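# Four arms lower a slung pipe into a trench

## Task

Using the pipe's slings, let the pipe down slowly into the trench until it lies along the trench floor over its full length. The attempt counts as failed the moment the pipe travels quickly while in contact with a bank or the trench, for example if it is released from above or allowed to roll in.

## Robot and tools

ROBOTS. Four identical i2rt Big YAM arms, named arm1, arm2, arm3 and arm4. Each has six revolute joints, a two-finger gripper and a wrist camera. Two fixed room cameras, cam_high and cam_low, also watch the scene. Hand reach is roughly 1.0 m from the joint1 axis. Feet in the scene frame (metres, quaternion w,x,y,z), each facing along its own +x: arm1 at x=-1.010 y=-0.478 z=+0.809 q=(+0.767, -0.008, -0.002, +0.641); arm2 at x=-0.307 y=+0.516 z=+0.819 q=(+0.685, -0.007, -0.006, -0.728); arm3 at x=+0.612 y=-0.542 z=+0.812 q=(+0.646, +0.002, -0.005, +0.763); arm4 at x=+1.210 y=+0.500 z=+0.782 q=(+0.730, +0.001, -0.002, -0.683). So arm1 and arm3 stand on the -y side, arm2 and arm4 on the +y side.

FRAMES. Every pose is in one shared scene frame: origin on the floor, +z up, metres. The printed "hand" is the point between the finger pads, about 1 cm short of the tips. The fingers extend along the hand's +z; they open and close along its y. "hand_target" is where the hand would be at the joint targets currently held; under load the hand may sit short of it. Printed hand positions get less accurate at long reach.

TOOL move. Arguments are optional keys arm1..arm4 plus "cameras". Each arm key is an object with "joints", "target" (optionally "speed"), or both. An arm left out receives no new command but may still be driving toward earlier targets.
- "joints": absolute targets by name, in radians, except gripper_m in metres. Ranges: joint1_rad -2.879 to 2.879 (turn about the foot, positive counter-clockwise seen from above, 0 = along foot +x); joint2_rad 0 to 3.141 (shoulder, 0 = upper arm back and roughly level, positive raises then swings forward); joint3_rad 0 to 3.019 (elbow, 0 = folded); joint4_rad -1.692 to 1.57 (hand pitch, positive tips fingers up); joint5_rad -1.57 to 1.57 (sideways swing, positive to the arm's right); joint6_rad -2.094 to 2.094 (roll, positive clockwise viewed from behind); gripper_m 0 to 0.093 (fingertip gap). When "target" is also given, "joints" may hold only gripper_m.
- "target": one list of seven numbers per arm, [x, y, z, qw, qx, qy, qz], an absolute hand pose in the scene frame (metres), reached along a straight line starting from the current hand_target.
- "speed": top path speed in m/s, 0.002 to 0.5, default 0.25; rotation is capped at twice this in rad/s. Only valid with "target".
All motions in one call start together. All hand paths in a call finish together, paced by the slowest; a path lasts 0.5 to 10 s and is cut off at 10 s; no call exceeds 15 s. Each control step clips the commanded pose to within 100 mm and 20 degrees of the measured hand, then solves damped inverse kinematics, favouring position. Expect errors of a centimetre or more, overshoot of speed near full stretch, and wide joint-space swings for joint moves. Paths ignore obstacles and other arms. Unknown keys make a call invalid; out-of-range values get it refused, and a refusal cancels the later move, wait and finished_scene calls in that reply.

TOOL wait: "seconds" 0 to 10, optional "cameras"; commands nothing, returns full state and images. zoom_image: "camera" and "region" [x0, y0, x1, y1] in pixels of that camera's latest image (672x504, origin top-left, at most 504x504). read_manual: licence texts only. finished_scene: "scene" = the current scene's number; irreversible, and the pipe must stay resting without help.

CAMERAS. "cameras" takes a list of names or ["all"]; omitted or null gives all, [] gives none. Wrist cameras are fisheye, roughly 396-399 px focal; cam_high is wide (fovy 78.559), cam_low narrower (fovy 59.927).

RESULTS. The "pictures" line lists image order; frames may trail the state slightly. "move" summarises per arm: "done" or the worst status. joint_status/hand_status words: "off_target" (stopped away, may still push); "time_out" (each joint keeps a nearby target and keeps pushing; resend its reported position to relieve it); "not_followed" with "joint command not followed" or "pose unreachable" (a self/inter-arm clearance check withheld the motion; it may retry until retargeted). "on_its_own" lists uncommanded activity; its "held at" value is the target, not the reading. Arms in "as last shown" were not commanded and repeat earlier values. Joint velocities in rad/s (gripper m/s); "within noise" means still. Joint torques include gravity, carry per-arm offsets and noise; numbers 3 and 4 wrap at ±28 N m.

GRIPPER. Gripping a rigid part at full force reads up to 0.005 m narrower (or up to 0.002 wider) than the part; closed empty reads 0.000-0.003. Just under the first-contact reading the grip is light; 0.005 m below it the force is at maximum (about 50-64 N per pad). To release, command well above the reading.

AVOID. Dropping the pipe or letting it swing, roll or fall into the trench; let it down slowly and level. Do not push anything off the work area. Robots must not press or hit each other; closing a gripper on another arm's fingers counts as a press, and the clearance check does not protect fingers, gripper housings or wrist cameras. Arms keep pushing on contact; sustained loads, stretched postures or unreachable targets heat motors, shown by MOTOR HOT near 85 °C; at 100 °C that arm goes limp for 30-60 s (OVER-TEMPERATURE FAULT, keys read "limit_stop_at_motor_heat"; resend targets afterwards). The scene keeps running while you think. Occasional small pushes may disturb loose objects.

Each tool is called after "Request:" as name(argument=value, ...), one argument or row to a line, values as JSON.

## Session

Request:
move(
  arm1={"joints": {"joint1_rad": -1.428, "joint2_rad": 1.496, "joint3_rad": 0.74, "joint4_rad": -0.815, "joint5_rad": 0, "joint6_rad": -1.606, "gripper_m": 0.093}},
  arm2={"joints": {"joint1_rad": -0.969, "joint2_rad": 1.775, "joint3_rad": 1.077, "joint4_rad": -0.873, "joint5_rad": 0, "joint6_rad": -1.03, "gripper_m": 0.093}},
  arm3={"joints": {"joint1_rad": -1.503, "joint2_rad": 1.185, "joint3_rad": 0.442, "joint4_rad": -0.827, "joint5_rad": 0, "joint6_rad": -1.337, "gripper_m": 0.093}},
  arm4={"joints": {"joint1_rad": -1.038, "joint2_rad": 1.623, "joint3_rad": 0.988, "joint4_rad": -0.935, "joint5_rad": 0, "joint6_rad": -0.972, "gripper_m": 0.093}},
)

Scene clock: 1.93 s.
Joint torques (N m): arm1=[-0.15 -8.35 6.93 0.76 -0.11 -0.12] | arm2=[-0.21 -16.21 8.17 0.06 -0.2 0.06] | arm3=[0.79 -7.18 6.22 0.13 -0.3 -0.06] | arm4=[0.32 -12.69 6.63 0.53 -0.04 -0.01]
Heat: arm1: hottest joint2_rad 30 °C; arm2: hottest gripper 29 °C; arm3: hottest joint2_rad 29 °C; arm4: hottest joint5_rad 29 °C.
move: arm1 done; arm2 done; arm3 done; arm4 done
Joint velocities: within noise
arm1.joint_positions: joint1_rad=-1.430 joint2_rad=+1.478 joint3_rad=+0.740 joint4_rad=-0.824 joint5_rad=+0.001 joint6_rad=-1.596 gripper_m=+0.09310
arm1.joint_status: all done
arm1.hand: x=-0.6715 y=-0.4911 z=+0.8248 quat_wxyz=(-0.005, +0.703, -0.711, +0.012) (m; scene frame)
arm1.hand_target: x=-0.6714 y=-0.4906 z=+0.8191 quat_wxyz=(-0.002, +0.707, -0.707, +0.008) (m; scene frame)
arm1.hand_status: not commanded
arm2.joint_positions: joint1_rad=-0.974 joint2_rad=+1.785 joint3_rad=+1.074 joint4_rad=-0.887 joint5_rad=+0.001 joint6_rad=-1.023 gripper_m=+0.09308
arm2.joint_status: all done
arm2.hand: x=-0.6955 y=+0.2863 z=+0.8149 quat_wxyz=(-0.008, -0.712, -0.703, -0.007) (m; scene frame)
arm2.hand_target: x=-0.6996 y=+0.2809 z=+0.8204 quat_wxyz=(-0.005, -0.707, -0.707, +0.006) (m; scene frame)
arm2.hand_status: not commanded
arm3.joint_positions: joint1_rad=-1.499 joint2_rad=+1.197 joint3_rad=+0.441 joint4_rad=-0.830 joint5_rad=+0.002 joint6_rad=-1.330 gripper_m=+0.09311
arm3.joint_status: all done
arm3.hand: x=+0.8271 y=-0.4912 z=+0.8132 quat_wxyz=(+0.002, +0.706, -0.708, -0.005) (m; scene frame)
arm3.hand_target: x=+0.8297 y=-0.4913 z=+0.8158 quat_wxyz=(-0.005, +0.707, -0.707, -0.002) (m; scene frame)
arm3.hand_status: not commanded
arm4.joint_positions: joint1_rad=-1.039 joint2_rad=+1.625 joint3_rad=+0.985 joint4_rad=-0.945 joint5_rad=+0.002 joint6_rad=-0.958 gripper_m=+0.09312
arm4.joint_status: all done
arm4.hand: x=+0.8676 y=+0.2681 z=+0.8121 quat_wxyz=(-0.003, -0.713, -0.701, -0.008) (m; scene frame)
arm4.hand_target: x=+0.8648 y=+0.2651 z=+0.8136 quat_wxyz=(-0.002, -0.707, -0.707, +0.000) (m; scene frame)
arm4.hand_status: not commanded
pictures: arm1_cam_wrist, arm2_cam_wrist, arm3_cam_wrist, arm4_cam_wrist, cam_high, cam_low

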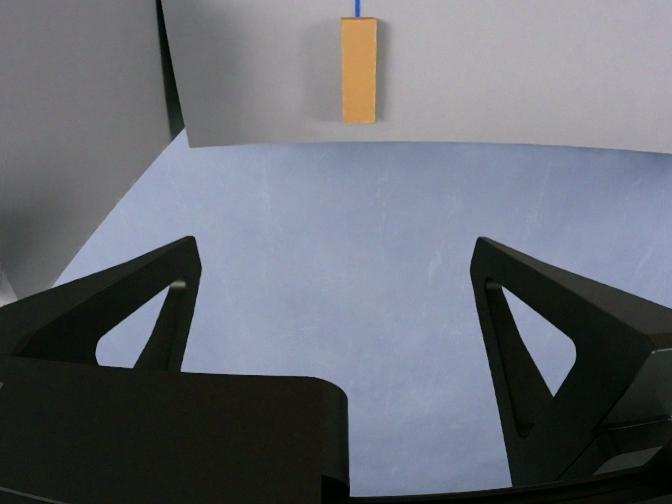

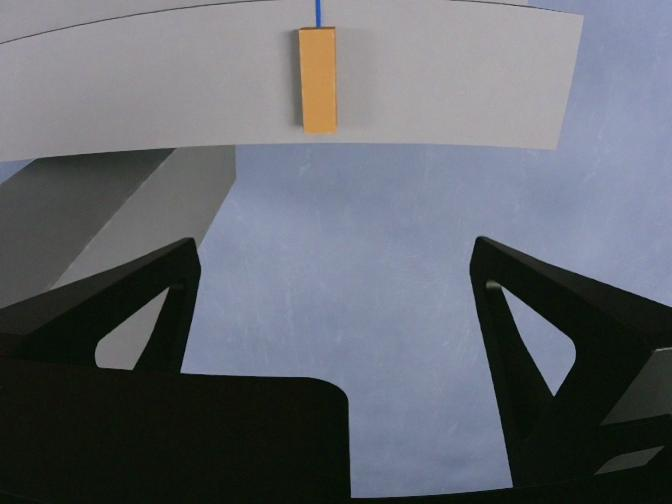

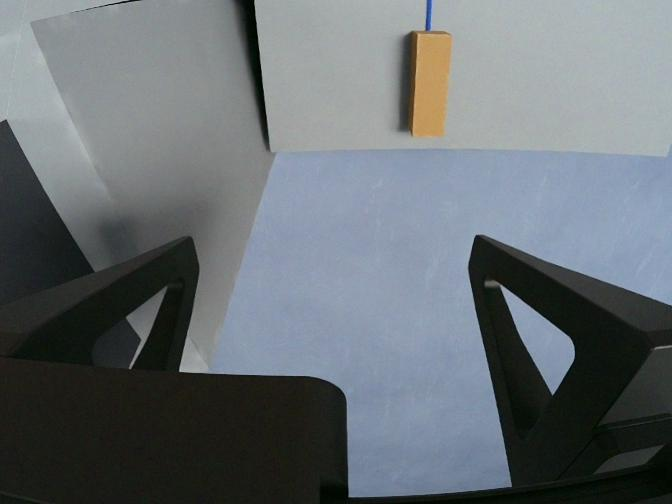

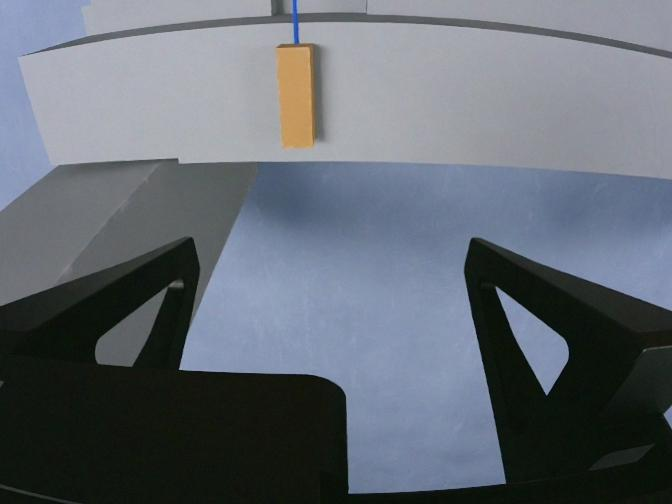

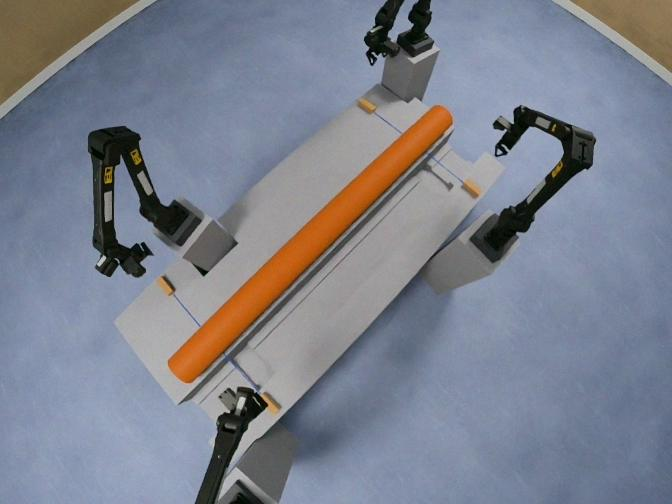

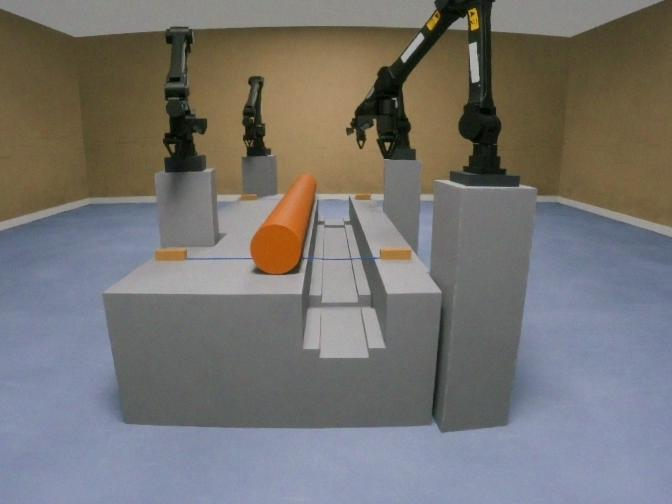

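Request:
move(
  arm1={"target": [-0.654, -0.513, 0.452, 0, 0.7071, -0.7071, 0], "speed": 0.3},
  arm2={"target": [-0.687, 0.301, 0.458, 0, -0.7071, -0.7071, 0], "speed": 0.3},
  arm3={"target": [0.916, -0.527, 0.455, 0, 0.7071, -0.7071, 0], "speed": 0.3},
  arm4={"target": [0.903, 0.308, 0.459, 0, -0.7071, -0.7071, 0], "speed": 0.3},
  cameras=["arm1_cam_wrist", "arm2_cam_wrist", "arm3_cam_wrist", "arm4_cam_wrist"],
)

Request:
move(
  arm1={"joints": {"gripper_m": 0.02}},
  arm2={"joints": {"gripper_m": 0.02}},
  arm3={"joints": {"gripper_m": 0.02}},
  arm4={"joints": {"gripper_m": 0.02}},
  cameras=["arm1_cam_wrist", "arm2_cam_wrist", "arm3_cam_wrist", "arm4_cam_wrist", "cam_low"],
)

Scene clock: 11.60 s.
Joint torques (N m): arm1=[-0.62 -15.44 0.12 0.94 -0.14 -0.09] | arm2=[-1.55 -17.26 2.88 0.08 -0.17 0.07] | arm3=[0.62 -16.38 -1.1 0.43 -0.13 -0.09] | arm4=[-0.44 -13.92 0.64 0.7 -0.01 -0.01]
Heat: arm1: hottest joint2_rad 30 °C; arm2: hottest joint2_rad 29 °C; arm3: hottest joint2_rad 29 °C; arm4: hottest joint3_rad 29 °C.
move: arm1 done; arm2 done; arm3 done; arm4 done
Joint velocities: arm1=[0.005 0.005 -0.007 -0.046 0.037 -0.037 0] | arm2=[within noise] | arm3=[within noise] | arm4=[within noise]
arm1.joint_positions: joint1_rad=-1.478 joint2_rad=+2.592 joint3_rad=+0.962 joint4_rad=+0.044 joint5_rad=-0.006 joint6_rad=-1.652 gripper_m=+0.09308
arm1.joint_status: not commanded
arm1.hand: x=-0.6525 y=-0.5109 z=+0.4574 quat_wxyz=(+0.001, +0.706, -0.708, +0.001) (m; scene frame)
arm1.hand_target: x=-0.6541 y=-0.5130 z=+0.4521 quat_wxyz=(+0.000, +0.707, -0.707, +0.000) (m; scene frame)
arm1.hand_status: done (0.006 m and 0.2 deg from the pose sent, 0.374 m and 1.6 deg at the start)
arm2.joint_positions: joint1_rad=-0.987 joint2_rad=+2.611 joint3_rad=+1.175 joint4_rad=-0.158 joint5_rad=+0.015 joint6_rad=-1.055 gripper_m=+0.09303
arm2.joint_status: not commanded
arm2.hand: x=-0.6803 y=+0.2990 z=+0.4628 quat_wxyz=(-0.001, -0.705, -0.709, -0.006) (m; scene frame)
arm2.hand_target: x=-0.6870 y=+0.3010 z=+0.4582 quat_wxyz=(+0.000, -0.707, -0.707, +0.000) (m; scene frame)
arm2.hand_status: done (0.008 m and 0.8 deg from the pose sent, 0.357 m and 1.4 deg at the start)
arm3.joint_positions: joint1_rad=-1.682 joint2_rad=+2.601 joint3_rad=+0.832 joint4_rad=+0.196 joint5_rad=+0.007 joint6_rad=-1.515 gripper_m=+0.09308
arm3.joint_status: not commanded
arm3.hand: x=+0.9186 y=-0.5243 z=+0.4597 quat_wxyz=(-0.001, +0.706, -0.708, +0.000) (m; scene frame)
arm3.hand_target: x=+0.9159 y=-0.5270 z=+0.4551 quat_wxyz=(+0.000, +0.707, -0.707, +0.000) (m; scene frame)
arm3.hand_status: done (0.006 m and 0.2 deg from the pose sent, 0.371 m and 0.7 deg at the start)
arm4.joint_positions: joint1_rad=-1.068 joint2_rad=+2.479 joint3_rad=+0.908 joint4_rad=-0.005 joint5_rad=+0.005 joint6_rad=-0.998 gripper_m=+0.09305
arm4.joint_status: not commanded
arm4.hand: x=+0.9068 y=+0.3059 z=+0.4630 quat_wxyz=(-0.001, -0.708, -0.706, -0.004) (m; scene frame)
arm4.hand_target: x=+0.9030 y=+0.3080 z=+0.4591 quat_wxyz=(+0.000, -0.707, -0.707, +0.000) (m; scene frame)
arm4.hand_status: done (0.006 m and 0.5 deg from the pose sent, 0.357 m and 1.3 deg at the start)
pictures: arm1_cam_wrist, arm2_cam_wrist, arm3_cam_wrist, arm4_cam_wrist

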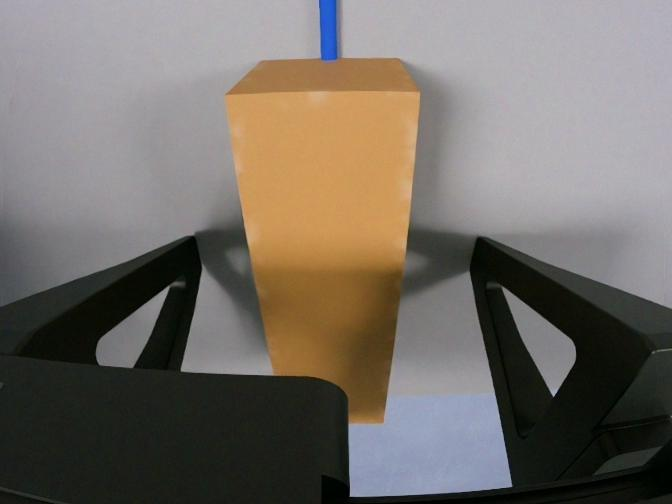

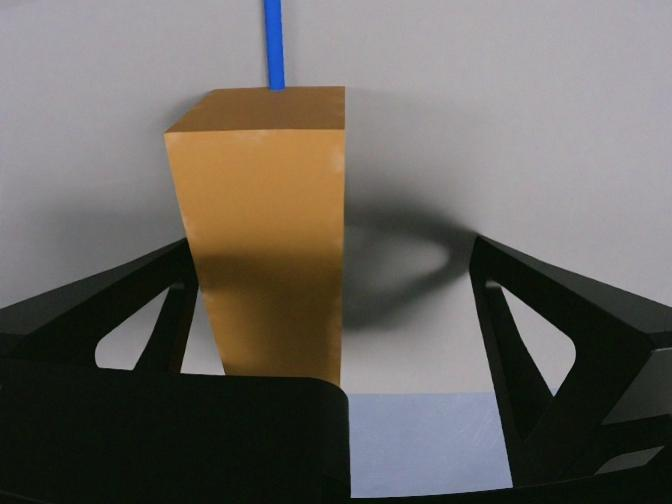

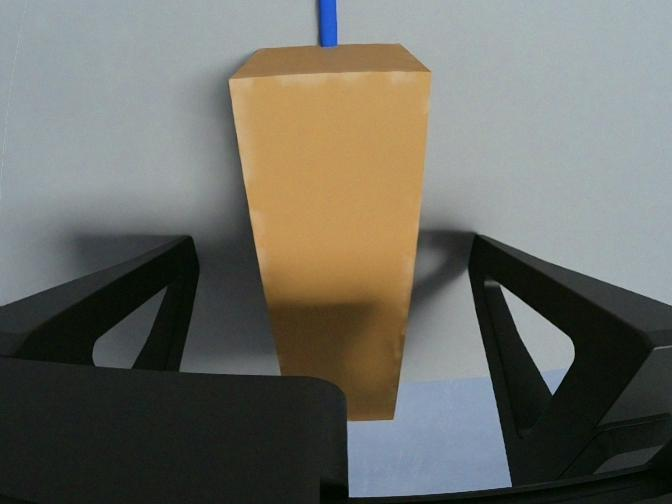

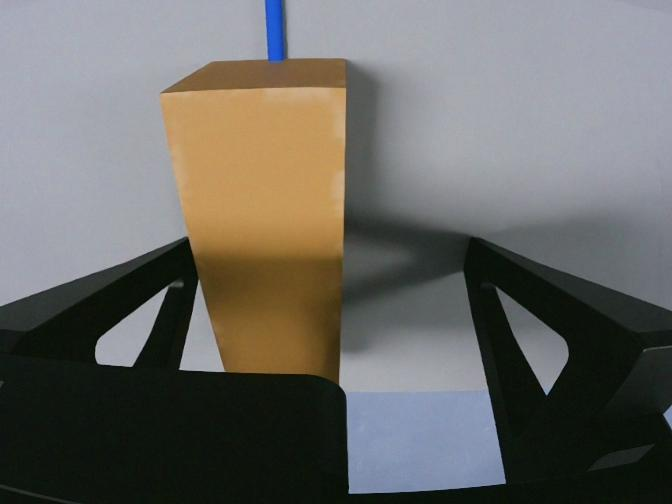

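Scene clock: 12.27 s.
Joint torques (N m): arm1=[-0.32 -15.03 -0.05 0.8 -0.12 -0.07] | arm2=[-1.49 -17.26 2.88 0.05 -0.17 0.08] | arm3=[0.62 -16.38 -1.11 0.39 -0.14 -0.06] | arm4=[-0.44 -14.04 0.64 0.68 0 0.01]
Heat: arm1: hottest joint2_rad 30 °C; arm2: hottest joint2_rad 29 °C; arm3: hottest joint2_rad 29 °C; arm4: hottest joint3_rad 29 °C.
move: arm1 off_target; arm2 off_target; arm3 off_target; arm4 off_target
Joint velocities: within noise
arm1.joint_positions: joint1_rad=-1.478 joint2_rad=+2.592 joint3_rad=+0.966 joint4_rad=+0.044 joint5_rad=-0.007 joint6_rad=-1.653 gripper_m=+0.03389
arm1.joint_status: gripper_m off_target (ended at +0.03392, target +0.02000)
arm1.hand: x=-0.6500 y=-0.5110 z=+0.4573 quat_wxyz=(-0.001, +0.706, -0.708, +0.002) (m; scene frame)
arm1.hand_target: x=-0.6540 y=-0.5130 z=+0.4521 quat_wxyz=(+0.000, +0.707, -0.707, +0.000) (m; scene frame)
arm1.hand_status: not commanded
arm2.joint_positions: joint1_rad=-0.987 joint2_rad=+2.613 joint3_rad=+1.175 joint4_rad=-0.157 joint5_rad=+0.015 joint6_rad=-1.055 gripper_m=+0.03439
arm2.joint_status: gripper_m off_target (ended at +0.03442, target +0.02000)
arm2.hand: x=-0.6798 y=+0.2993 z=+0.4622 quat_wxyz=(-0.001, -0.705, -0.709, -0.007) (m; scene frame)
arm2.hand_target: x=-0.6868 y=+0.3011 z=+0.4582 quat_wxyz=(+0.000, -0.707, -0.707, +0.000) (m; scene frame)
arm2.hand_status: not commanded
arm3.joint_positions: joint1_rad=-1.682 joint2_rad=+2.601 joint3_rad=+0.832 joint4_rad=+0.197 joint5_rad=+0.008 joint6_rad=-1.518 gripper_m=+0.03473
arm3.joint_status: gripper_m off_target (ended at +0.03476, target +0.02000)
arm3.hand: x=+0.9188 y=-0.5243 z=+0.4597 quat_wxyz=(-0.001, +0.707, -0.707, +0.000) (m; scene frame)
arm3.hand_target: x=+0.9159 y=-0.5270 z=+0.4551 quat_wxyz=(+0.000, +0.707, -0.707, +0.000) (m; scene frame)
arm3.hand_status: not commanded
arm4.joint_positions: joint1_rad=-1.068 joint2_rad=+2.481 joint3_rad=+0.908 joint4_rad=-0.004 joint5_rad=+0.005 joint6_rad=-1.000 gripper_m=+0.03475
arm4.joint_status: gripper_m off_target (ended at +0.03478, target +0.02000)
arm4.hand: x=+0.9073 y=+0.3062 z=+0.4624 quat_wxyz=(-0.001, -0.708, -0.706, -0.005) (m; scene frame)
arm4.hand_target: x=+0.9031 y=+0.3080 z=+0.4590 quat_wxyz=(+0.000, -0.707, -0.707, +0.000) (m; scene frame)
arm4.hand_status: not commanded
pictures: arm1_cam_wrist, arm2_cam_wrist, arm3_cam_wrist, arm4_cam_wrist, cam_low

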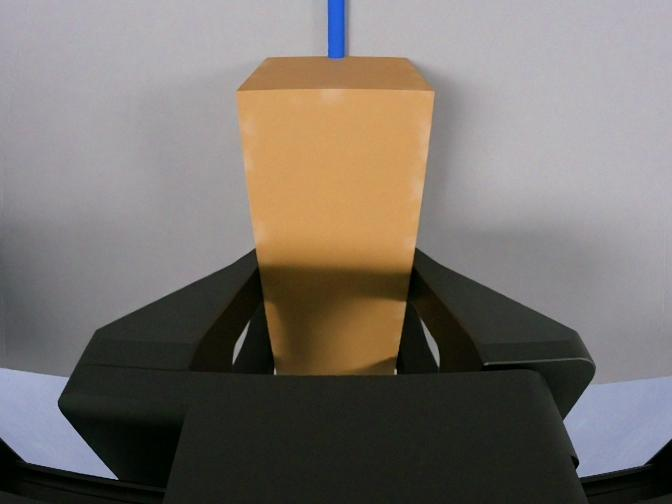

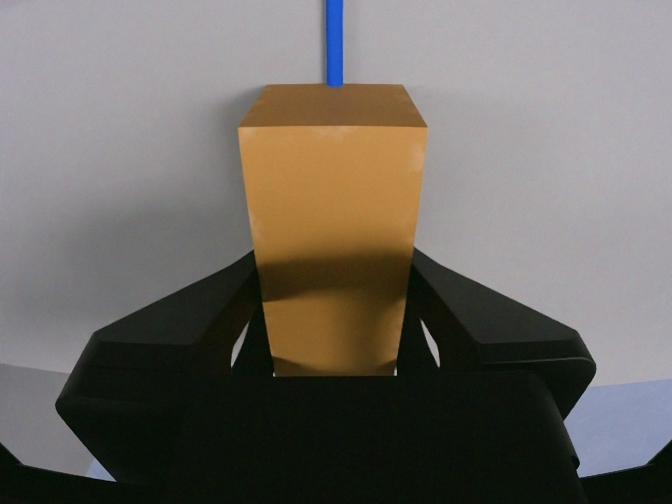

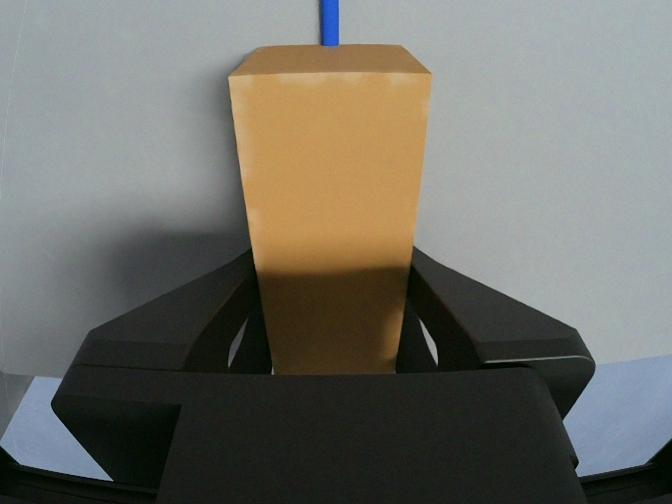

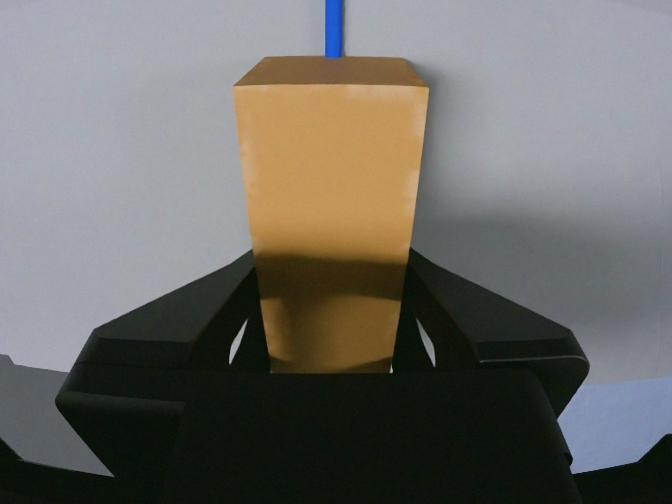

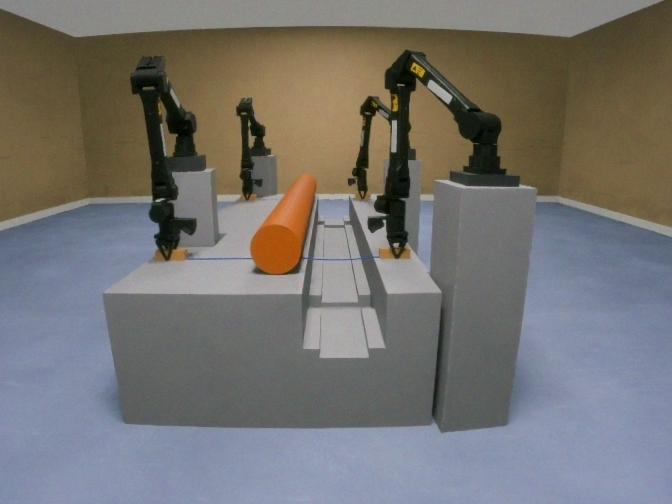

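Request:
move(
  arm1={"target": [-0.655, -0.352, 0.70, 0, 0.7071, -0.7071, 0], "speed": 0.22},
  arm2={"target": [-0.677, 0.137, 0.708, 0, -0.7071, -0.7071, 0], "speed": 0.22},
  arm3={"target": [0.925, -0.352, 0.70, 0, 0.7071, -0.7071, 0], "speed": 0.22},
  arm4={"target": [0.908, 0.135, 0.712, 0, -0.7071, -0.7071, 0], "speed": 0.22},
  cameras=[],
)

Request:
move(
  arm1={"target": [-0.627, -0.348, 0.865, 0, 0.7071, -0.7071, 0], "speed": 0.1},
  arm2={"target": [-0.695, 0.137, 0.895, 0, -0.7071, -0.7071, 0], "speed": 0.1},
  arm3={"target": [0.945, -0.345, 0.865, 0, 0.7071, -0.7071, 0], "speed": 0.1},
  arm4={"target": [0.890, 0.135, 0.897, 0, -0.7071, -0.7071, 0], "speed": 0.1},
  cameras=["cam_low", "cam_high"],
)

Scene clock: 19.50 s.
Joint torques (N m): arm1=[-0.09 -13.98 5.42 0.23 -0.11 0.13] | arm2=[-0.15 -20.13 9.31 -0.94 -0.15 0.18] | arm3=[1.2 -16.09 4.9 -0.35 -0.25 0.1] | arm4=[0.62 -17.2 7.54 -0.28 0.03 0.32]
Heat: arm1: hottest joint2_rad 30 °C; arm2: hottest gripper 30 °C; arm3: hottest joint2_rad 29 °C; arm4: hottest joint3_rad 29 °C.
move: arm1 done; arm2 off_target; arm3 done; arm4 off_target
Joint velocities: within noise
arm1.joint_positions: joint1_rad=-1.052 joint2_rad=+1.879 joint3_rad=+0.774 joint4_rad=-0.482 joint5_rad=-0.013 joint6_rad=-1.241 gripper_m=+0.03389
arm1.joint_status: not commanded
arm1.hand: x=-0.6612 y=-0.3543 z=+0.6964 quat_wxyz=(+0.003, +0.711, -0.703, -0.001) (m; scene frame)
arm1.hand_target: x=-0.6550 y=-0.3521 z=+0.7000 quat_wxyz=(+0.000, +0.707, -0.707, +0.000) (m; scene frame)
arm1.hand_status: done (0.008 m and 0.7 deg from the pose sent, 0.290 m and 0.3 deg at the start)
arm2.joint_positions: joint1_rad=-0.716 joint2_rad=+2.137 joint3_rad=+1.245 joint4_rad=-0.718 joint5_rad=+0.011 joint6_rad=-0.779 gripper_m=+0.03439
arm2.joint_status: not commanded
arm2.hand: x=-0.6682 y=+0.1502 z=+0.6971 quat_wxyz=(+0.000, -0.706, -0.708, -0.013) (m; scene frame)
arm2.hand_target: x=-0.6767 y=+0.1373 z=+0.7081 quat_wxyz=(+0.000, -0.707, -0.707, +0.000) (m; scene frame)
arm2.hand_status: off_target (0.019 m and 1.5 deg from the pose sent, 0.294 m and 0.9 deg at the start)
arm3.joint_positions: joint1_rad=-1.187 joint2_rad=+1.868 joint3_rad=+0.742 joint4_rad=-0.461 joint5_rad=+0.007 joint6_rad=-1.030 gripper_m=+0.03473
arm3.joint_status: not commanded
arm3.hand: x=+0.9186 y=-0.3562 z=+0.6969 quat_wxyz=(+0.004, +0.710, -0.704, -0.001) (m; scene frame)
arm3.hand_target: x=+0.9248 y=-0.3521 z=+0.7000 quat_wxyz=(+0.000, +0.707, -0.707, +0.000) (m; scene frame)
arm3.hand_status: done (0.008 m and 0.7 deg from the pose sent, 0.296 m and 0.2 deg at the start)
arm4.joint_positions: joint1_rad=-0.759 joint2_rad=+1.945 joint3_rad=+1.054 joint4_rad=-0.716 joint5_rad=+0.005 joint6_rad=-0.704 gripper_m=+0.03475
arm4.joint_status: not commanded
arm4.hand: x=+0.9186 y=+0.1506 z=+0.6968 quat_wxyz=(+0.001, -0.703, -0.711, -0.019) (m; scene frame)
arm4.hand_target: x=+0.9084 y=+0.1354 z=+0.7122 quat_wxyz=(+0.000, -0.707, -0.707, +0.000) (m; scene frame)
arm4.hand_status: off_target (0.024 m and 2.2 deg from the pose sent, 0.303 m and 0.5 deg at the start)
pictures: none
No camera images: "cameras" was empty.

Scene clock: 22.53 s.
Joint torques (N m): arm1=[-3.08 -19.55 11.75 -1.36 0.79 -0.14] | arm2=[-2.61 -29.51 14.6 -3.48 0.32 -0.03] | arm3=[-0.62 -21.95 10.28 -1.96 0.47 -0.07] | arm4=[-1.2 -25.76 12.56 -2.61 0.33 0.02]
Heat: arm1: hottest joint2_rad 30 °C; arm2: hottest joint2_rad 30 °C; arm3: hottest joint2_rad 30 °C; arm4: hottest joint3_rad 30 °C.
move: arm1 off_target; arm2 off_target; arm3 off_target; arm4 off_target
Joint velocities: within noise
arm1.joint_positions: joint1_rad=-1.037 joint2_rad=+1.646 joint3_rad=+0.901 joint4_rad=-0.936 joint5_rad=-0.031 joint6_rad=-1.233 gripper_m=+0.03389
arm1.joint_status: not commanded
arm1.hand: x=-0.6634 y=-0.3441 z=+0.8124 quat_wxyz=(+0.041, +0.712, -0.701, -0.029) (m; scene frame)
arm1.hand_target: x=-0.6301 y=-0.3485 z=+0.8629 quat_wxyz=(+0.000, +0.707, -0.708, +0.001) (m; scene frame)
arm1.hand_status: off_target (0.064 m and 5.9 deg from the pose sent, 0.172 m and 0.7 deg at the start)
arm2.joint_positions: joint1_rad=-0.703 joint2_rad=+1.981 joint3_rad=+1.347 joint4_rad=-1.066 joint5_rad=+0.002 joint6_rad=-0.774 gripper_m=+0.03439
arm2.joint_status: not commanded
arm2.hand: x=-0.6613 y=+0.1472 z=+0.8070 quat_wxyz=(-0.003, -0.702, -0.710, -0.058) (m; scene frame)
arm2.hand_target: x=-0.6910 y=+0.1402 z=+0.8904 quat_wxyz=(+0.001, -0.707, -0.707, +0.001) (m; scene frame)
arm2.hand_status: off_target (0.095 m and 6.7 deg from the pose sent, 0.200 m and 1.5 deg at the start; pose on its path clipped on 20 of 91 steps)
arm3.joint_positions: joint1_rad=-1.171 joint2_rad=+1.607 joint3_rad=+0.865 joint4_rad=-0.929 joint5_rad=-0.008 joint6_rad=-1.021 gripper_m=+0.03473
arm3.joint_status: not commanded
arm3.hand: x=+0.9158 y=-0.3489 z=+0.8185 quat_wxyz=(+0.043, +0.712, -0.701, -0.017) (m; scene frame)
arm3.hand_target: x=+0.9430 y=-0.3457 z=+0.8629 quat_wxyz=(+0.000, +0.707, -0.707, +0.001) (m; scene frame)
arm3.hand_status: off_target (0.055 m and 5.4 deg from the pose sent, 0.170 m and 0.6 deg at the start)
arm4.joint_positions: joint1_rad=-0.758 joint2_rad=+1.783 joint3_rad=+1.200 joint4_rad=-1.110 joint5_rad=-0.001 joint6_rad=-0.703 gripper_m=+0.03475
arm4.joint_status: not commanded
arm4.hand: x=+0.9179 y=+0.1483 z=+0.8138 quat_wxyz=(+0.002, -0.702, -0.710, -0.062) (m; scene frame)
arm4.hand_target: x=+0.8937 y=+0.1385 z=+0.8923 quat_wxyz=(+0.001, -0.707, -0.707, +0.001) (m; scene frame)
arm4.hand_status: off_target (0.089 m and 7.1 deg from the pose sent, 0.203 m and 2.2 deg at the start; pose on its path clipped on 9 of 91 steps)
pictures: cam_high, cam_low

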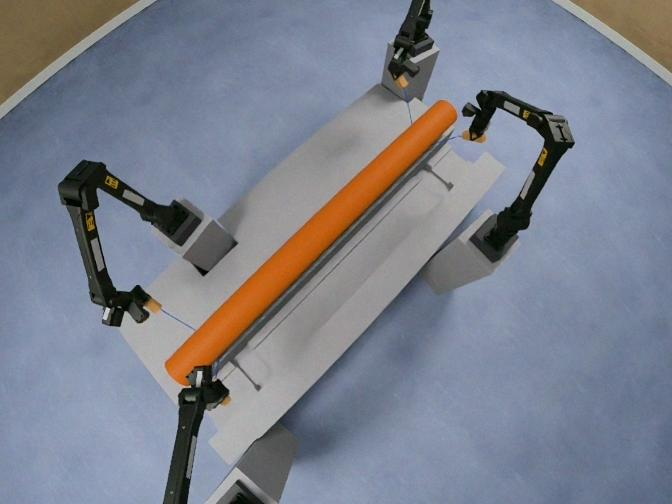

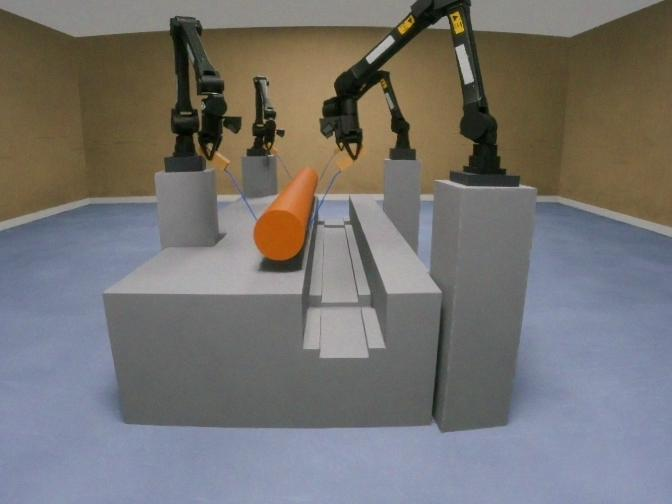

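Request:
move(
  arm1={"target": [-0.632, -0.03, 0.918, 0, 0.7071, -0.7071, 0], "speed": 0.13},
  arm2={"target": [-0.685, 0.25, 0.925, 0, -0.7071, -0.7071, 0], "speed": 0.13},
  arm3={"target": [0.942, -0.03, 0.918, 0, 0.7071, -0.7071, 0], "speed": 0.13},
  arm4={"target": [0.900, 0.25, 0.93, 0, -0.7071, -0.7071, 0], "speed": 0.13},
  cameras=["cam_low"],
)

Request:
move(
  arm1={"target": [-0.630, -0.015, 0.775, 0, 0.7071, -0.7071, 0], "speed": 0.1},
  arm2={"target": [-0.687, 0.25, 0.762, 0, -0.7071, -0.7071, 0], "speed": 0.1},
  arm3={"target": [0.942, -0.012, 0.775, 0, 0.7071, -0.7071, 0], "speed": 0.1},
  arm4={"target": [0.897, 0.25, 0.767, 0, -0.7071, -0.7071, 0], "speed": 0.1},
  cameras=["cam_low", "cam_high"],
)

Scene clock: 32.23 s.
Joint torques (N m): arm1=[-1.2 -26.11 16.12 -1.07 -0.17 -0.06] | arm2=[-2.2 -25.05 11.64 -1.95 -0.32 0.02] | arm3=[0.67 -33.73 14.58 -1.44 -0.24 -0.02] | arm4=[-0.79 -21.66 10.32 -1.25 -0.1 -0.11]
Heat: arm1: hottest joint2_rad 32 °C; arm2: hottest joint3_rad 32 °C; arm3: hottest joint2_rad 31 °C; arm4: hottest joint3_rad 31 °C.
move: arm1 off_target; arm2 off_target; arm3 off_target; arm4 off_target
Joint velocities: within noise
arm1.joint_positions: joint1_rad=-0.519 joint2_rad=+1.985 joint3_rad=+1.502 joint4_rad=-1.236 joint5_rad=-0.013 joint6_rad=-0.706 gripper_m=+0.03389
arm1.joint_status: not commanded
arm1.hand: x=-0.6665 y=-0.0639 z=+0.8392 quat_wxyz=(+0.073, +0.708, -0.703, +0.008) (m; scene frame)
arm1.hand_target: x=-0.6373 y=-0.0364 z=+0.9184 quat_wxyz=(-0.001, +0.707, -0.707, +0.000) (m; scene frame)
arm1.hand_status: off_target (0.093 m and 8.4 deg from the pose sent, 0.333 m and 5.9 deg at the start)
arm2.joint_positions: joint1_rad=-0.866 joint2_rad=+1.750 joint3_rad=+1.172 joint4_rad=-1.115 joint5_rad=+0.020 joint6_rad=-0.930 gripper_m=+0.03439
arm2.joint_status: not commanded
arm2.hand: x=-0.6661 y=+0.2521 z=+0.8631 quat_wxyz=(-0.004, -0.704, -0.708, -0.055) (m; scene frame)
arm2.hand_target: x=-0.6829 y=+0.2512 z=+0.9217 quat_wxyz=(+0.001, -0.707, -0.707, +0.000) (m; scene frame)
arm2.hand_status: off_target (0.065 m and 6.3 deg from the pose sent, 0.158 m and 6.7 deg at the start)
arm3.joint_positions: joint1_rad=-0.731 joint2_rad=+2.075 joint3_rad=+1.617 joint4_rad=-1.280 joint5_rad=+0.005 joint6_rad=-0.569 gripper_m=+0.03473
arm3.joint_status: not commanded
arm3.hand: x=+0.9165 y=-0.0657 z=+0.8352 quat_wxyz=(+0.077, +0.706, -0.704, +0.018) (m; scene frame)
arm3.hand_target: x=+0.9379 y=-0.0366 z=+0.9180 quat_wxyz=(-0.001, +0.707, -0.707, +0.000) (m; scene frame)
arm3.hand_status: off_target (0.094 m and 9.0 deg from the pose sent, 0.335 m and 5.4 deg at the start)
arm4.joint_positions: joint1_rad=-0.935 joint2_rad=+1.536 joint3_rad=+1.047 joint4_rad=-1.204 joint5_rad=+0.011 joint6_rad=-0.862 gripper_m=+0.03475
arm4.joint_status: not commanded
arm4.hand: x=+0.9148 y=+0.2540 z=+0.8693 quat_wxyz=(-0.002, -0.708, -0.703, -0.062) (m; scene frame)
arm4.hand_target: x=+0.9022 y=+0.2514 z=+0.9262 quat_wxyz=(+0.001, -0.707, -0.707, +0.000) (m; scene frame)
arm4.hand_status: off_target (0.063 m and 7.1 deg from the pose sent, 0.156 m and 7.1 deg at the start)
pictures: cam_low

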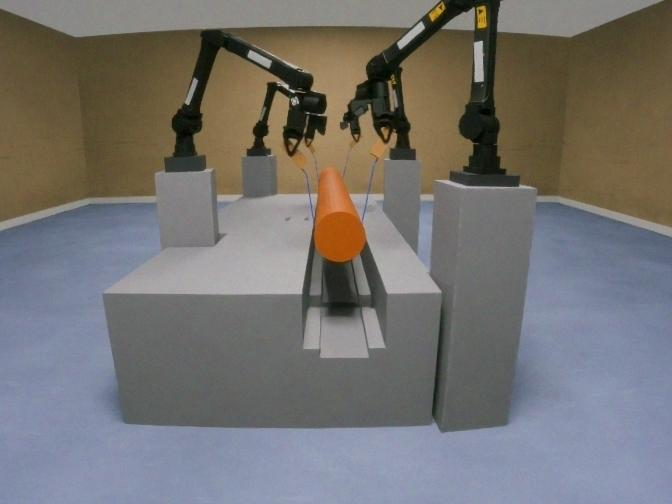

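Scene clock: 34.77 s.
Joint torques (N m): arm1=[-0.73 -28.69 9.55 -0.02 -0.22 0.02] | arm2=[-2.37 -23.65 8.05 -0.72 -0.38 -0.04] | arm3=[1.55 -35.49 9.16 -0.38 -0.28 0.01] | arm4=[-0.91 -19.66 7.04 -0.18 -0.17 -0.11]
Heat: arm1: hottest joint2_rad 32 °C; arm2: hottest joint3_rad 32 °C; arm3: hottest joint2_rad 32 °C; arm4: hottest joint3_rad 31 °C.
move: arm1 off_target; arm2 off_target; arm3 off_target; arm4 off_target
Joint velocities: within noise
arm1.joint_positions: joint1_rad=-0.508 joint2_rad=+2.204 joint3_rad=+1.501 joint4_rad=-0.987 joint5_rad=-0.013 joint6_rad=-0.691 gripper_m=+0.03389
arm1.joint_status: not commanded
arm1.hand: x=-0.6537 y=-0.0422 z=+0.7146 quat_wxyz=(+0.058, +0.707, -0.705, +0.007) (m; scene frame)
arm1.hand_target: x=-0.6318 y=-0.0174 z=+0.7744 quat_wxyz=(+0.000, +0.707, -0.707, +0.000) (m; scene frame)
arm1.hand_status: off_target (0.070 m and 6.7 deg from the pose sent, 0.089 m and 8.4 deg at the start)
arm2.joint_positions: joint1_rad=-0.872 joint2_rad=+1.981 joint3_rad=+1.040 joint4_rad=-0.741 joint5_rad=+0.020 joint6_rad=-0.940 gripper_m=+0.03439
arm2.joint_status: not commanded
arm2.hand: x=-0.6573 y=+0.2599 z=+0.7222 quat_wxyz=(-0.004, -0.703, -0.709, -0.049) (m; scene frame)
arm2.hand_target: x=-0.6858 y=+0.2511 z=+0.7611 quat_wxyz=(+0.001, -0.707, -0.707, +0.000) (m; scene frame)
arm2.hand_status: off_target (0.051 m and 5.7 deg from the pose sent, 0.103 m and 6.3 deg at the start)
arm3.joint_positions: joint1_rad=-0.724 joint2_rad=+2.280 joint3_rad=+1.607 joint4_rad=-1.033 joint5_rad=+0.005 joint6_rad=-0.555 gripper_m=+0.03473
arm3.joint_status: not commanded
arm3.hand: x=+0.9236 y=-0.0455 z=+0.7096 quat_wxyz=(+0.061, +0.705, -0.707, +0.015) (m; scene frame)
arm3.hand_target: x=+0.9402 y=-0.0149 z=+0.7745 quat_wxyz=(+0.000, +0.707, -0.707, +0.000) (m; scene frame)
arm3.hand_status: off_target (0.076 m and 7.2 deg from the pose sent, 0.085 m and 9.0 deg at the start)
arm4.joint_positions: joint1_rad=-0.941 joint2_rad=+1.755 joint3_rad=+0.859 joint4_rad=-0.779 joint5_rad=+0.013 joint6_rad=-0.871 gripper_m=+0.03475
arm4.joint_status: not commanded
arm4.hand: x=+0.9235 y=+0.2641 z=+0.7290 quat_wxyz=(-0.001, -0.707, -0.705, -0.053) (m; scene frame)
arm4.hand_target: x=+0.8983 y=+0.2510 z=+0.7659 quat_wxyz=(+0.001, -0.707, -0.707, +0.000) (m; scene frame)
arm4.hand_status: off_target (0.048 m and 6.1 deg from the pose sent, 0.104 m and 7.1 deg at the start)
pictures: cam_high, cam_low

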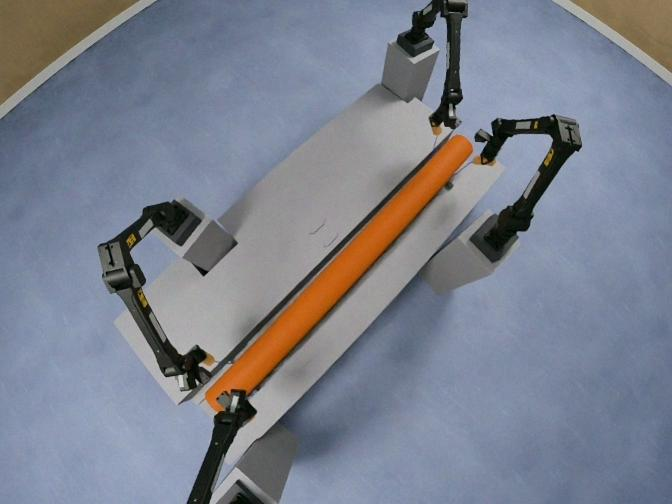

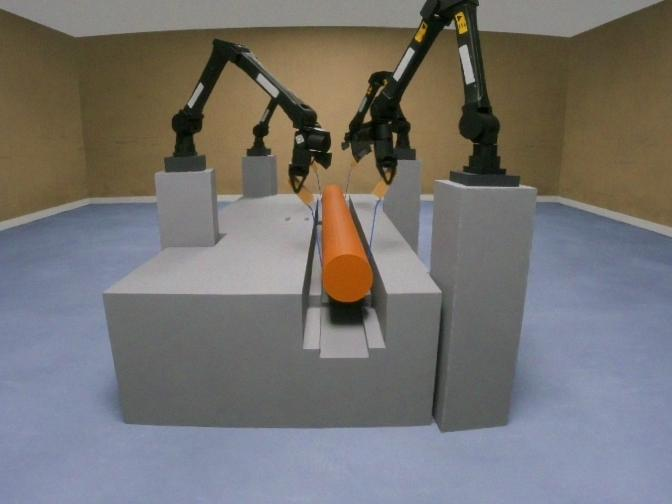

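Request:
move(
  arm1={"target": [-0.642, -0.032, 0.60, 0, 0.7071, -0.7071, 0], "speed": 0.07},
  arm2={"target": [-0.672, 0.243, 0.59, 0, -0.7071, -0.7071, 0], "speed": 0.07},
  arm3={"target": [0.930, -0.032, 0.60, 0, 0.7071, -0.7071, 0], "speed": 0.07},
  arm4={"target": [0.910, 0.243, 0.59, 0, -0.7071, -0.7071, 0], "speed": 0.07},
  cameras=["cam_low"],
)

Request:
move(
  arm1={"target": [-0.652, -0.15, 0.435, 0, 0.7071, -0.7071, 0], "speed": 0.1},
  arm2={"target": [-0.674, 0.295, 0.460, 0, -0.7071, -0.7071, 0], "speed": 0.1},
  arm3={"target": [0.925, -0.15, 0.435, 0, 0.7071, -0.7071, 0], "speed": 0.1},
  arm4={"target": [0.912, 0.295, 0.460, 0, -0.7071, -0.7071, 0], "speed": 0.1},
  cameras=["cam_low", "cam_high"],
)

Scene clock: 42.97 s.
Joint torques (N m): arm1=[-1.14 -21.71 7.49 0.95 -0.15 0.04] | arm2=[-0.26 -17.32 5.93 0.03 -0.24 0.18] | arm3=[1.32 -26.11 7.56 0.39 -0.28 0] | arm4=[1.03 -14.51 4.19 0.62 -0.07 0.26]
Heat: arm1: hottest joint3_rad 33 °C; arm2: hottest joint2_rad 32 °C; arm3: hottest joint2_rad 34 °C; arm4: hottest joint3_rad 31 °C.
move: arm1 off_target; arm2 off_target; arm3 off_target; arm4 off_target
Joint velocities: within noise
arm1.joint_positions: joint1_rad=-0.506 joint2_rad=+2.384 joint3_rad=+1.448 joint4_rad=-0.671 joint5_rad=-0.014 joint6_rad=-0.691 gripper_m=+0.03390
arm1.joint_status: not commanded
arm1.hand: x=-0.6541 y=-0.0438 z=+0.5977 quat_wxyz=(+0.017, +0.709, -0.705, +0.003) (m; scene frame)
arm1.hand_target: x=-0.6422 y=-0.0324 z=+0.6004 quat_wxyz=(+0.000, +0.707, -0.707, +0.000) (m; scene frame)
arm1.hand_status: off_target (0.017 m and 2.0 deg from the pose sent, 0.116 m and 6.7 deg at the start)
arm2.joint_positions: joint1_rad=-0.872 joint2_rad=+2.290 joint3_rad=+1.053 joint4_rad=-0.380 joint5_rad=+0.015 joint6_rad=-0.933 gripper_m=+0.03439
arm2.joint_status: not commanded
arm2.hand: x=-0.6594 y=+0.2550 z=+0.5887 quat_wxyz=(-0.002, -0.707, -0.707, -0.017) (m; scene frame)
arm2.hand_target: x=-0.6719 y=+0.2431 z=+0.5905 quat_wxyz=(+0.000, -0.707, -0.707, +0.000) (m; scene frame)
arm2.hand_status: off_target (0.017 m and 2.0 deg from the pose sent, 0.134 m and 5.7 deg at the start)
arm3.joint_positions: joint1_rad=-0.724 joint2_rad=+2.436 joint3_rad=+1.542 joint4_rad=-0.717 joint5_rad=+0.005 joint6_rad=-0.555 gripper_m=+0.03473
arm3.joint_status: not commanded
arm3.hand: x=+0.9230 y=-0.0461 z=+0.5989 quat_wxyz=(+0.014, +0.706, -0.708, +0.004) (m; scene frame)
arm3.hand_target: x=+0.9297 y=-0.0323 z=+0.6004 quat_wxyz=(+0.000, +0.707, -0.707, +0.000) (m; scene frame)
arm3.hand_status: off_target (0.016 m and 1.7 deg from the pose sent, 0.111 m and 7.2 deg at the start)
arm4.joint_positions: joint1_rad=-0.937 joint2_rad=+2.122 joint3_rad=+0.835 joint4_rad=-0.325 joint5_rad=+0.007 joint6_rad=-0.872 gripper_m=+0.03475
arm4.joint_status: not commanded
arm4.hand: x=+0.9225 y=+0.2590 z=+0.5865 quat_wxyz=(-0.001, -0.707, -0.707, -0.021) (m; scene frame)
arm4.hand_target: x=+0.9102 y=+0.2431 z=+0.5906 quat_wxyz=(+0.000, -0.707, -0.707, +0.000) (m; scene frame)
arm4.hand_status: off_target (0.021 m and 2.4 deg from the pose sent, 0.141 m and 6.1 deg at the start)
pictures: cam_low

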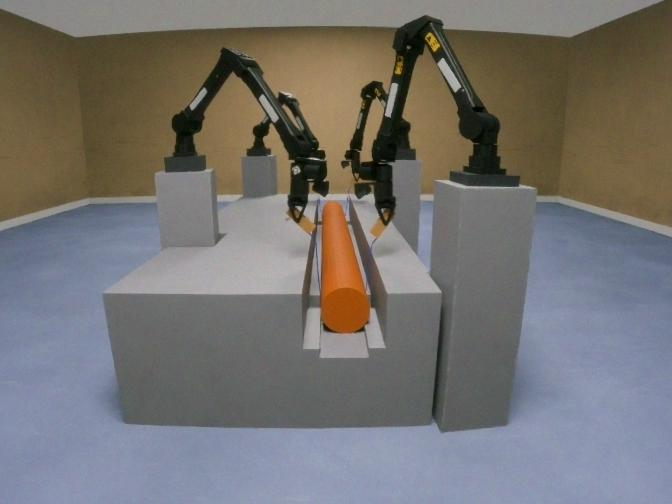

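Scene clock: 45.70 s.
Joint torques (N m): arm1=[-1.2 -15.44 3.44 0.59 0.53 -0.09] | arm2=[-0.56 -15.68 4.48 0.65 0.01 0.24] | arm3=[-0.38 -20.01 3.44 -0.05 0.45 0.02] | arm4=[0.32 -12.57 2.07 1.06 0.15 0.06]
Heat: arm1: hottest joint2_rad 33 °C; arm2: hottest joint2_rad 32 °C; arm3: hottest joint2_rad 34 °C; arm4: hottest joint3_rad 31 °C.
move: arm1 off_target; arm2 off_target; arm3 off_target; arm4 off_target
Joint velocities: within noise
arm1.joint_positions: joint1_rad=-0.631 joint2_rad=+2.603 joint3_rad=+1.339 joint4_rad=-0.252 joint5_rad=-0.032 joint6_rad=-0.816 gripper_m=+0.03390
arm1.joint_status: not commanded
arm1.hand: x=-0.6399 y=-0.1257 z=+0.4674 quat_wxyz=(-0.029, +0.710, -0.704, -0.007) (m; scene frame)
arm1.hand_target: x=-0.6535 y=-0.1505 z=+0.4377 quat_wxyz=(+0.000, +0.707, -0.707, +0.000) (m; scene frame)
arm1.hand_status: off_target (0.042 m and 3.5 deg from the pose sent, 0.194 m and 2.0 deg at the start)
arm2.joint_positions: joint1_rad=-0.972 joint2_rad=+2.591 joint3_rad=+1.125 joint4_rad=-0.156 joint5_rad=+0.010 joint6_rad=-1.041 gripper_m=+0.03439
arm2.joint_status: not commanded
arm2.hand: x=-0.6585 y=+0.3033 z=+0.4690 quat_wxyz=(-0.007, -0.704, -0.710, -0.019) (m; scene frame)
arm2.hand_target: x=-0.6735 y=+0.2953 z=+0.4610 quat_wxyz=(+0.000, -0.707, -0.707, +0.000) (m; scene frame)
arm2.hand_status: off_target (0.020 m and 2.4 deg from the pose sent, 0.136 m and 2.0 deg at the start)
arm3.joint_positions: joint1_rad=-0.818 joint2_rad=+2.638 joint3_rad=+1.402 joint4_rad=-0.289 joint5_rad=-0.012 joint6_rad=-0.673 gripper_m=+0.03473
arm3.joint_status: not commanded
arm3.hand: x=+0.9294 y=-0.1226 z=+0.4644 quat_wxyz=(-0.027, +0.714, -0.700, -0.011) (m; scene frame)
arm3.hand_target: x=+0.9236 y=-0.1505 z=+0.4372 quat_wxyz=(+0.000, +0.707, -0.707, +0.000) (m; scene frame)
arm3.hand_status: off_target (0.040 m and 3.5 deg from the pose sent, 0.194 m and 1.7 deg at the start)
arm4.joint_positions: joint1_rad=-1.035 joint2_rad=+2.464 joint3_rad=+0.884 joint4_rad=-0.017 joint5_rad=+0.001 joint6_rad=-0.961 gripper_m=+0.03475
arm4.joint_status: not commanded
arm4.hand: x=+0.9226 y=+0.3016 z=+0.4684 quat_wxyz=(-0.004, -0.710, -0.704, -0.014) (m; scene frame)
arm4.hand_target: x=+0.9123 y=+0.2952 z=+0.4605 quat_wxyz=(+0.000, -0.707, -0.707, +0.000) (m; scene frame)
arm4.hand_status: off_target (0.015 m and 1.7 deg from the pose sent, 0.132 m and 2.4 deg at the start)
pictures: cam_high, cam_low

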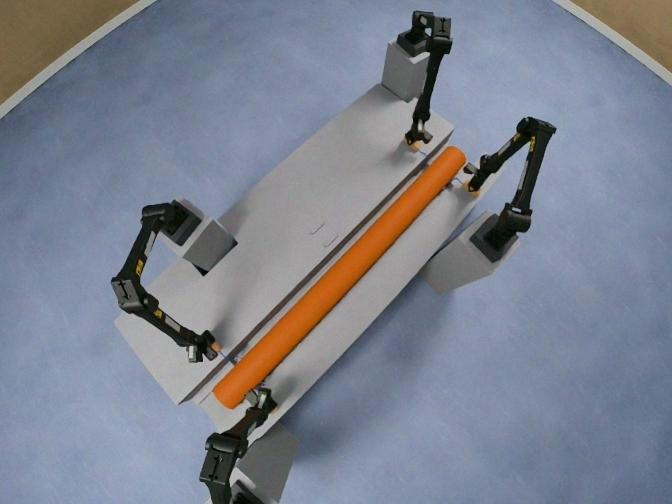

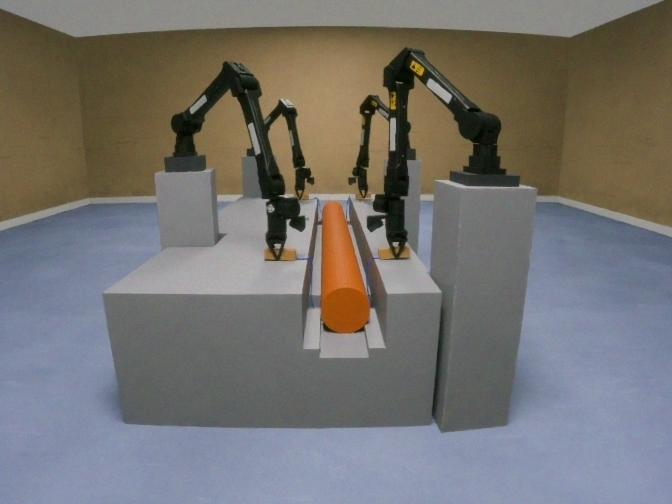

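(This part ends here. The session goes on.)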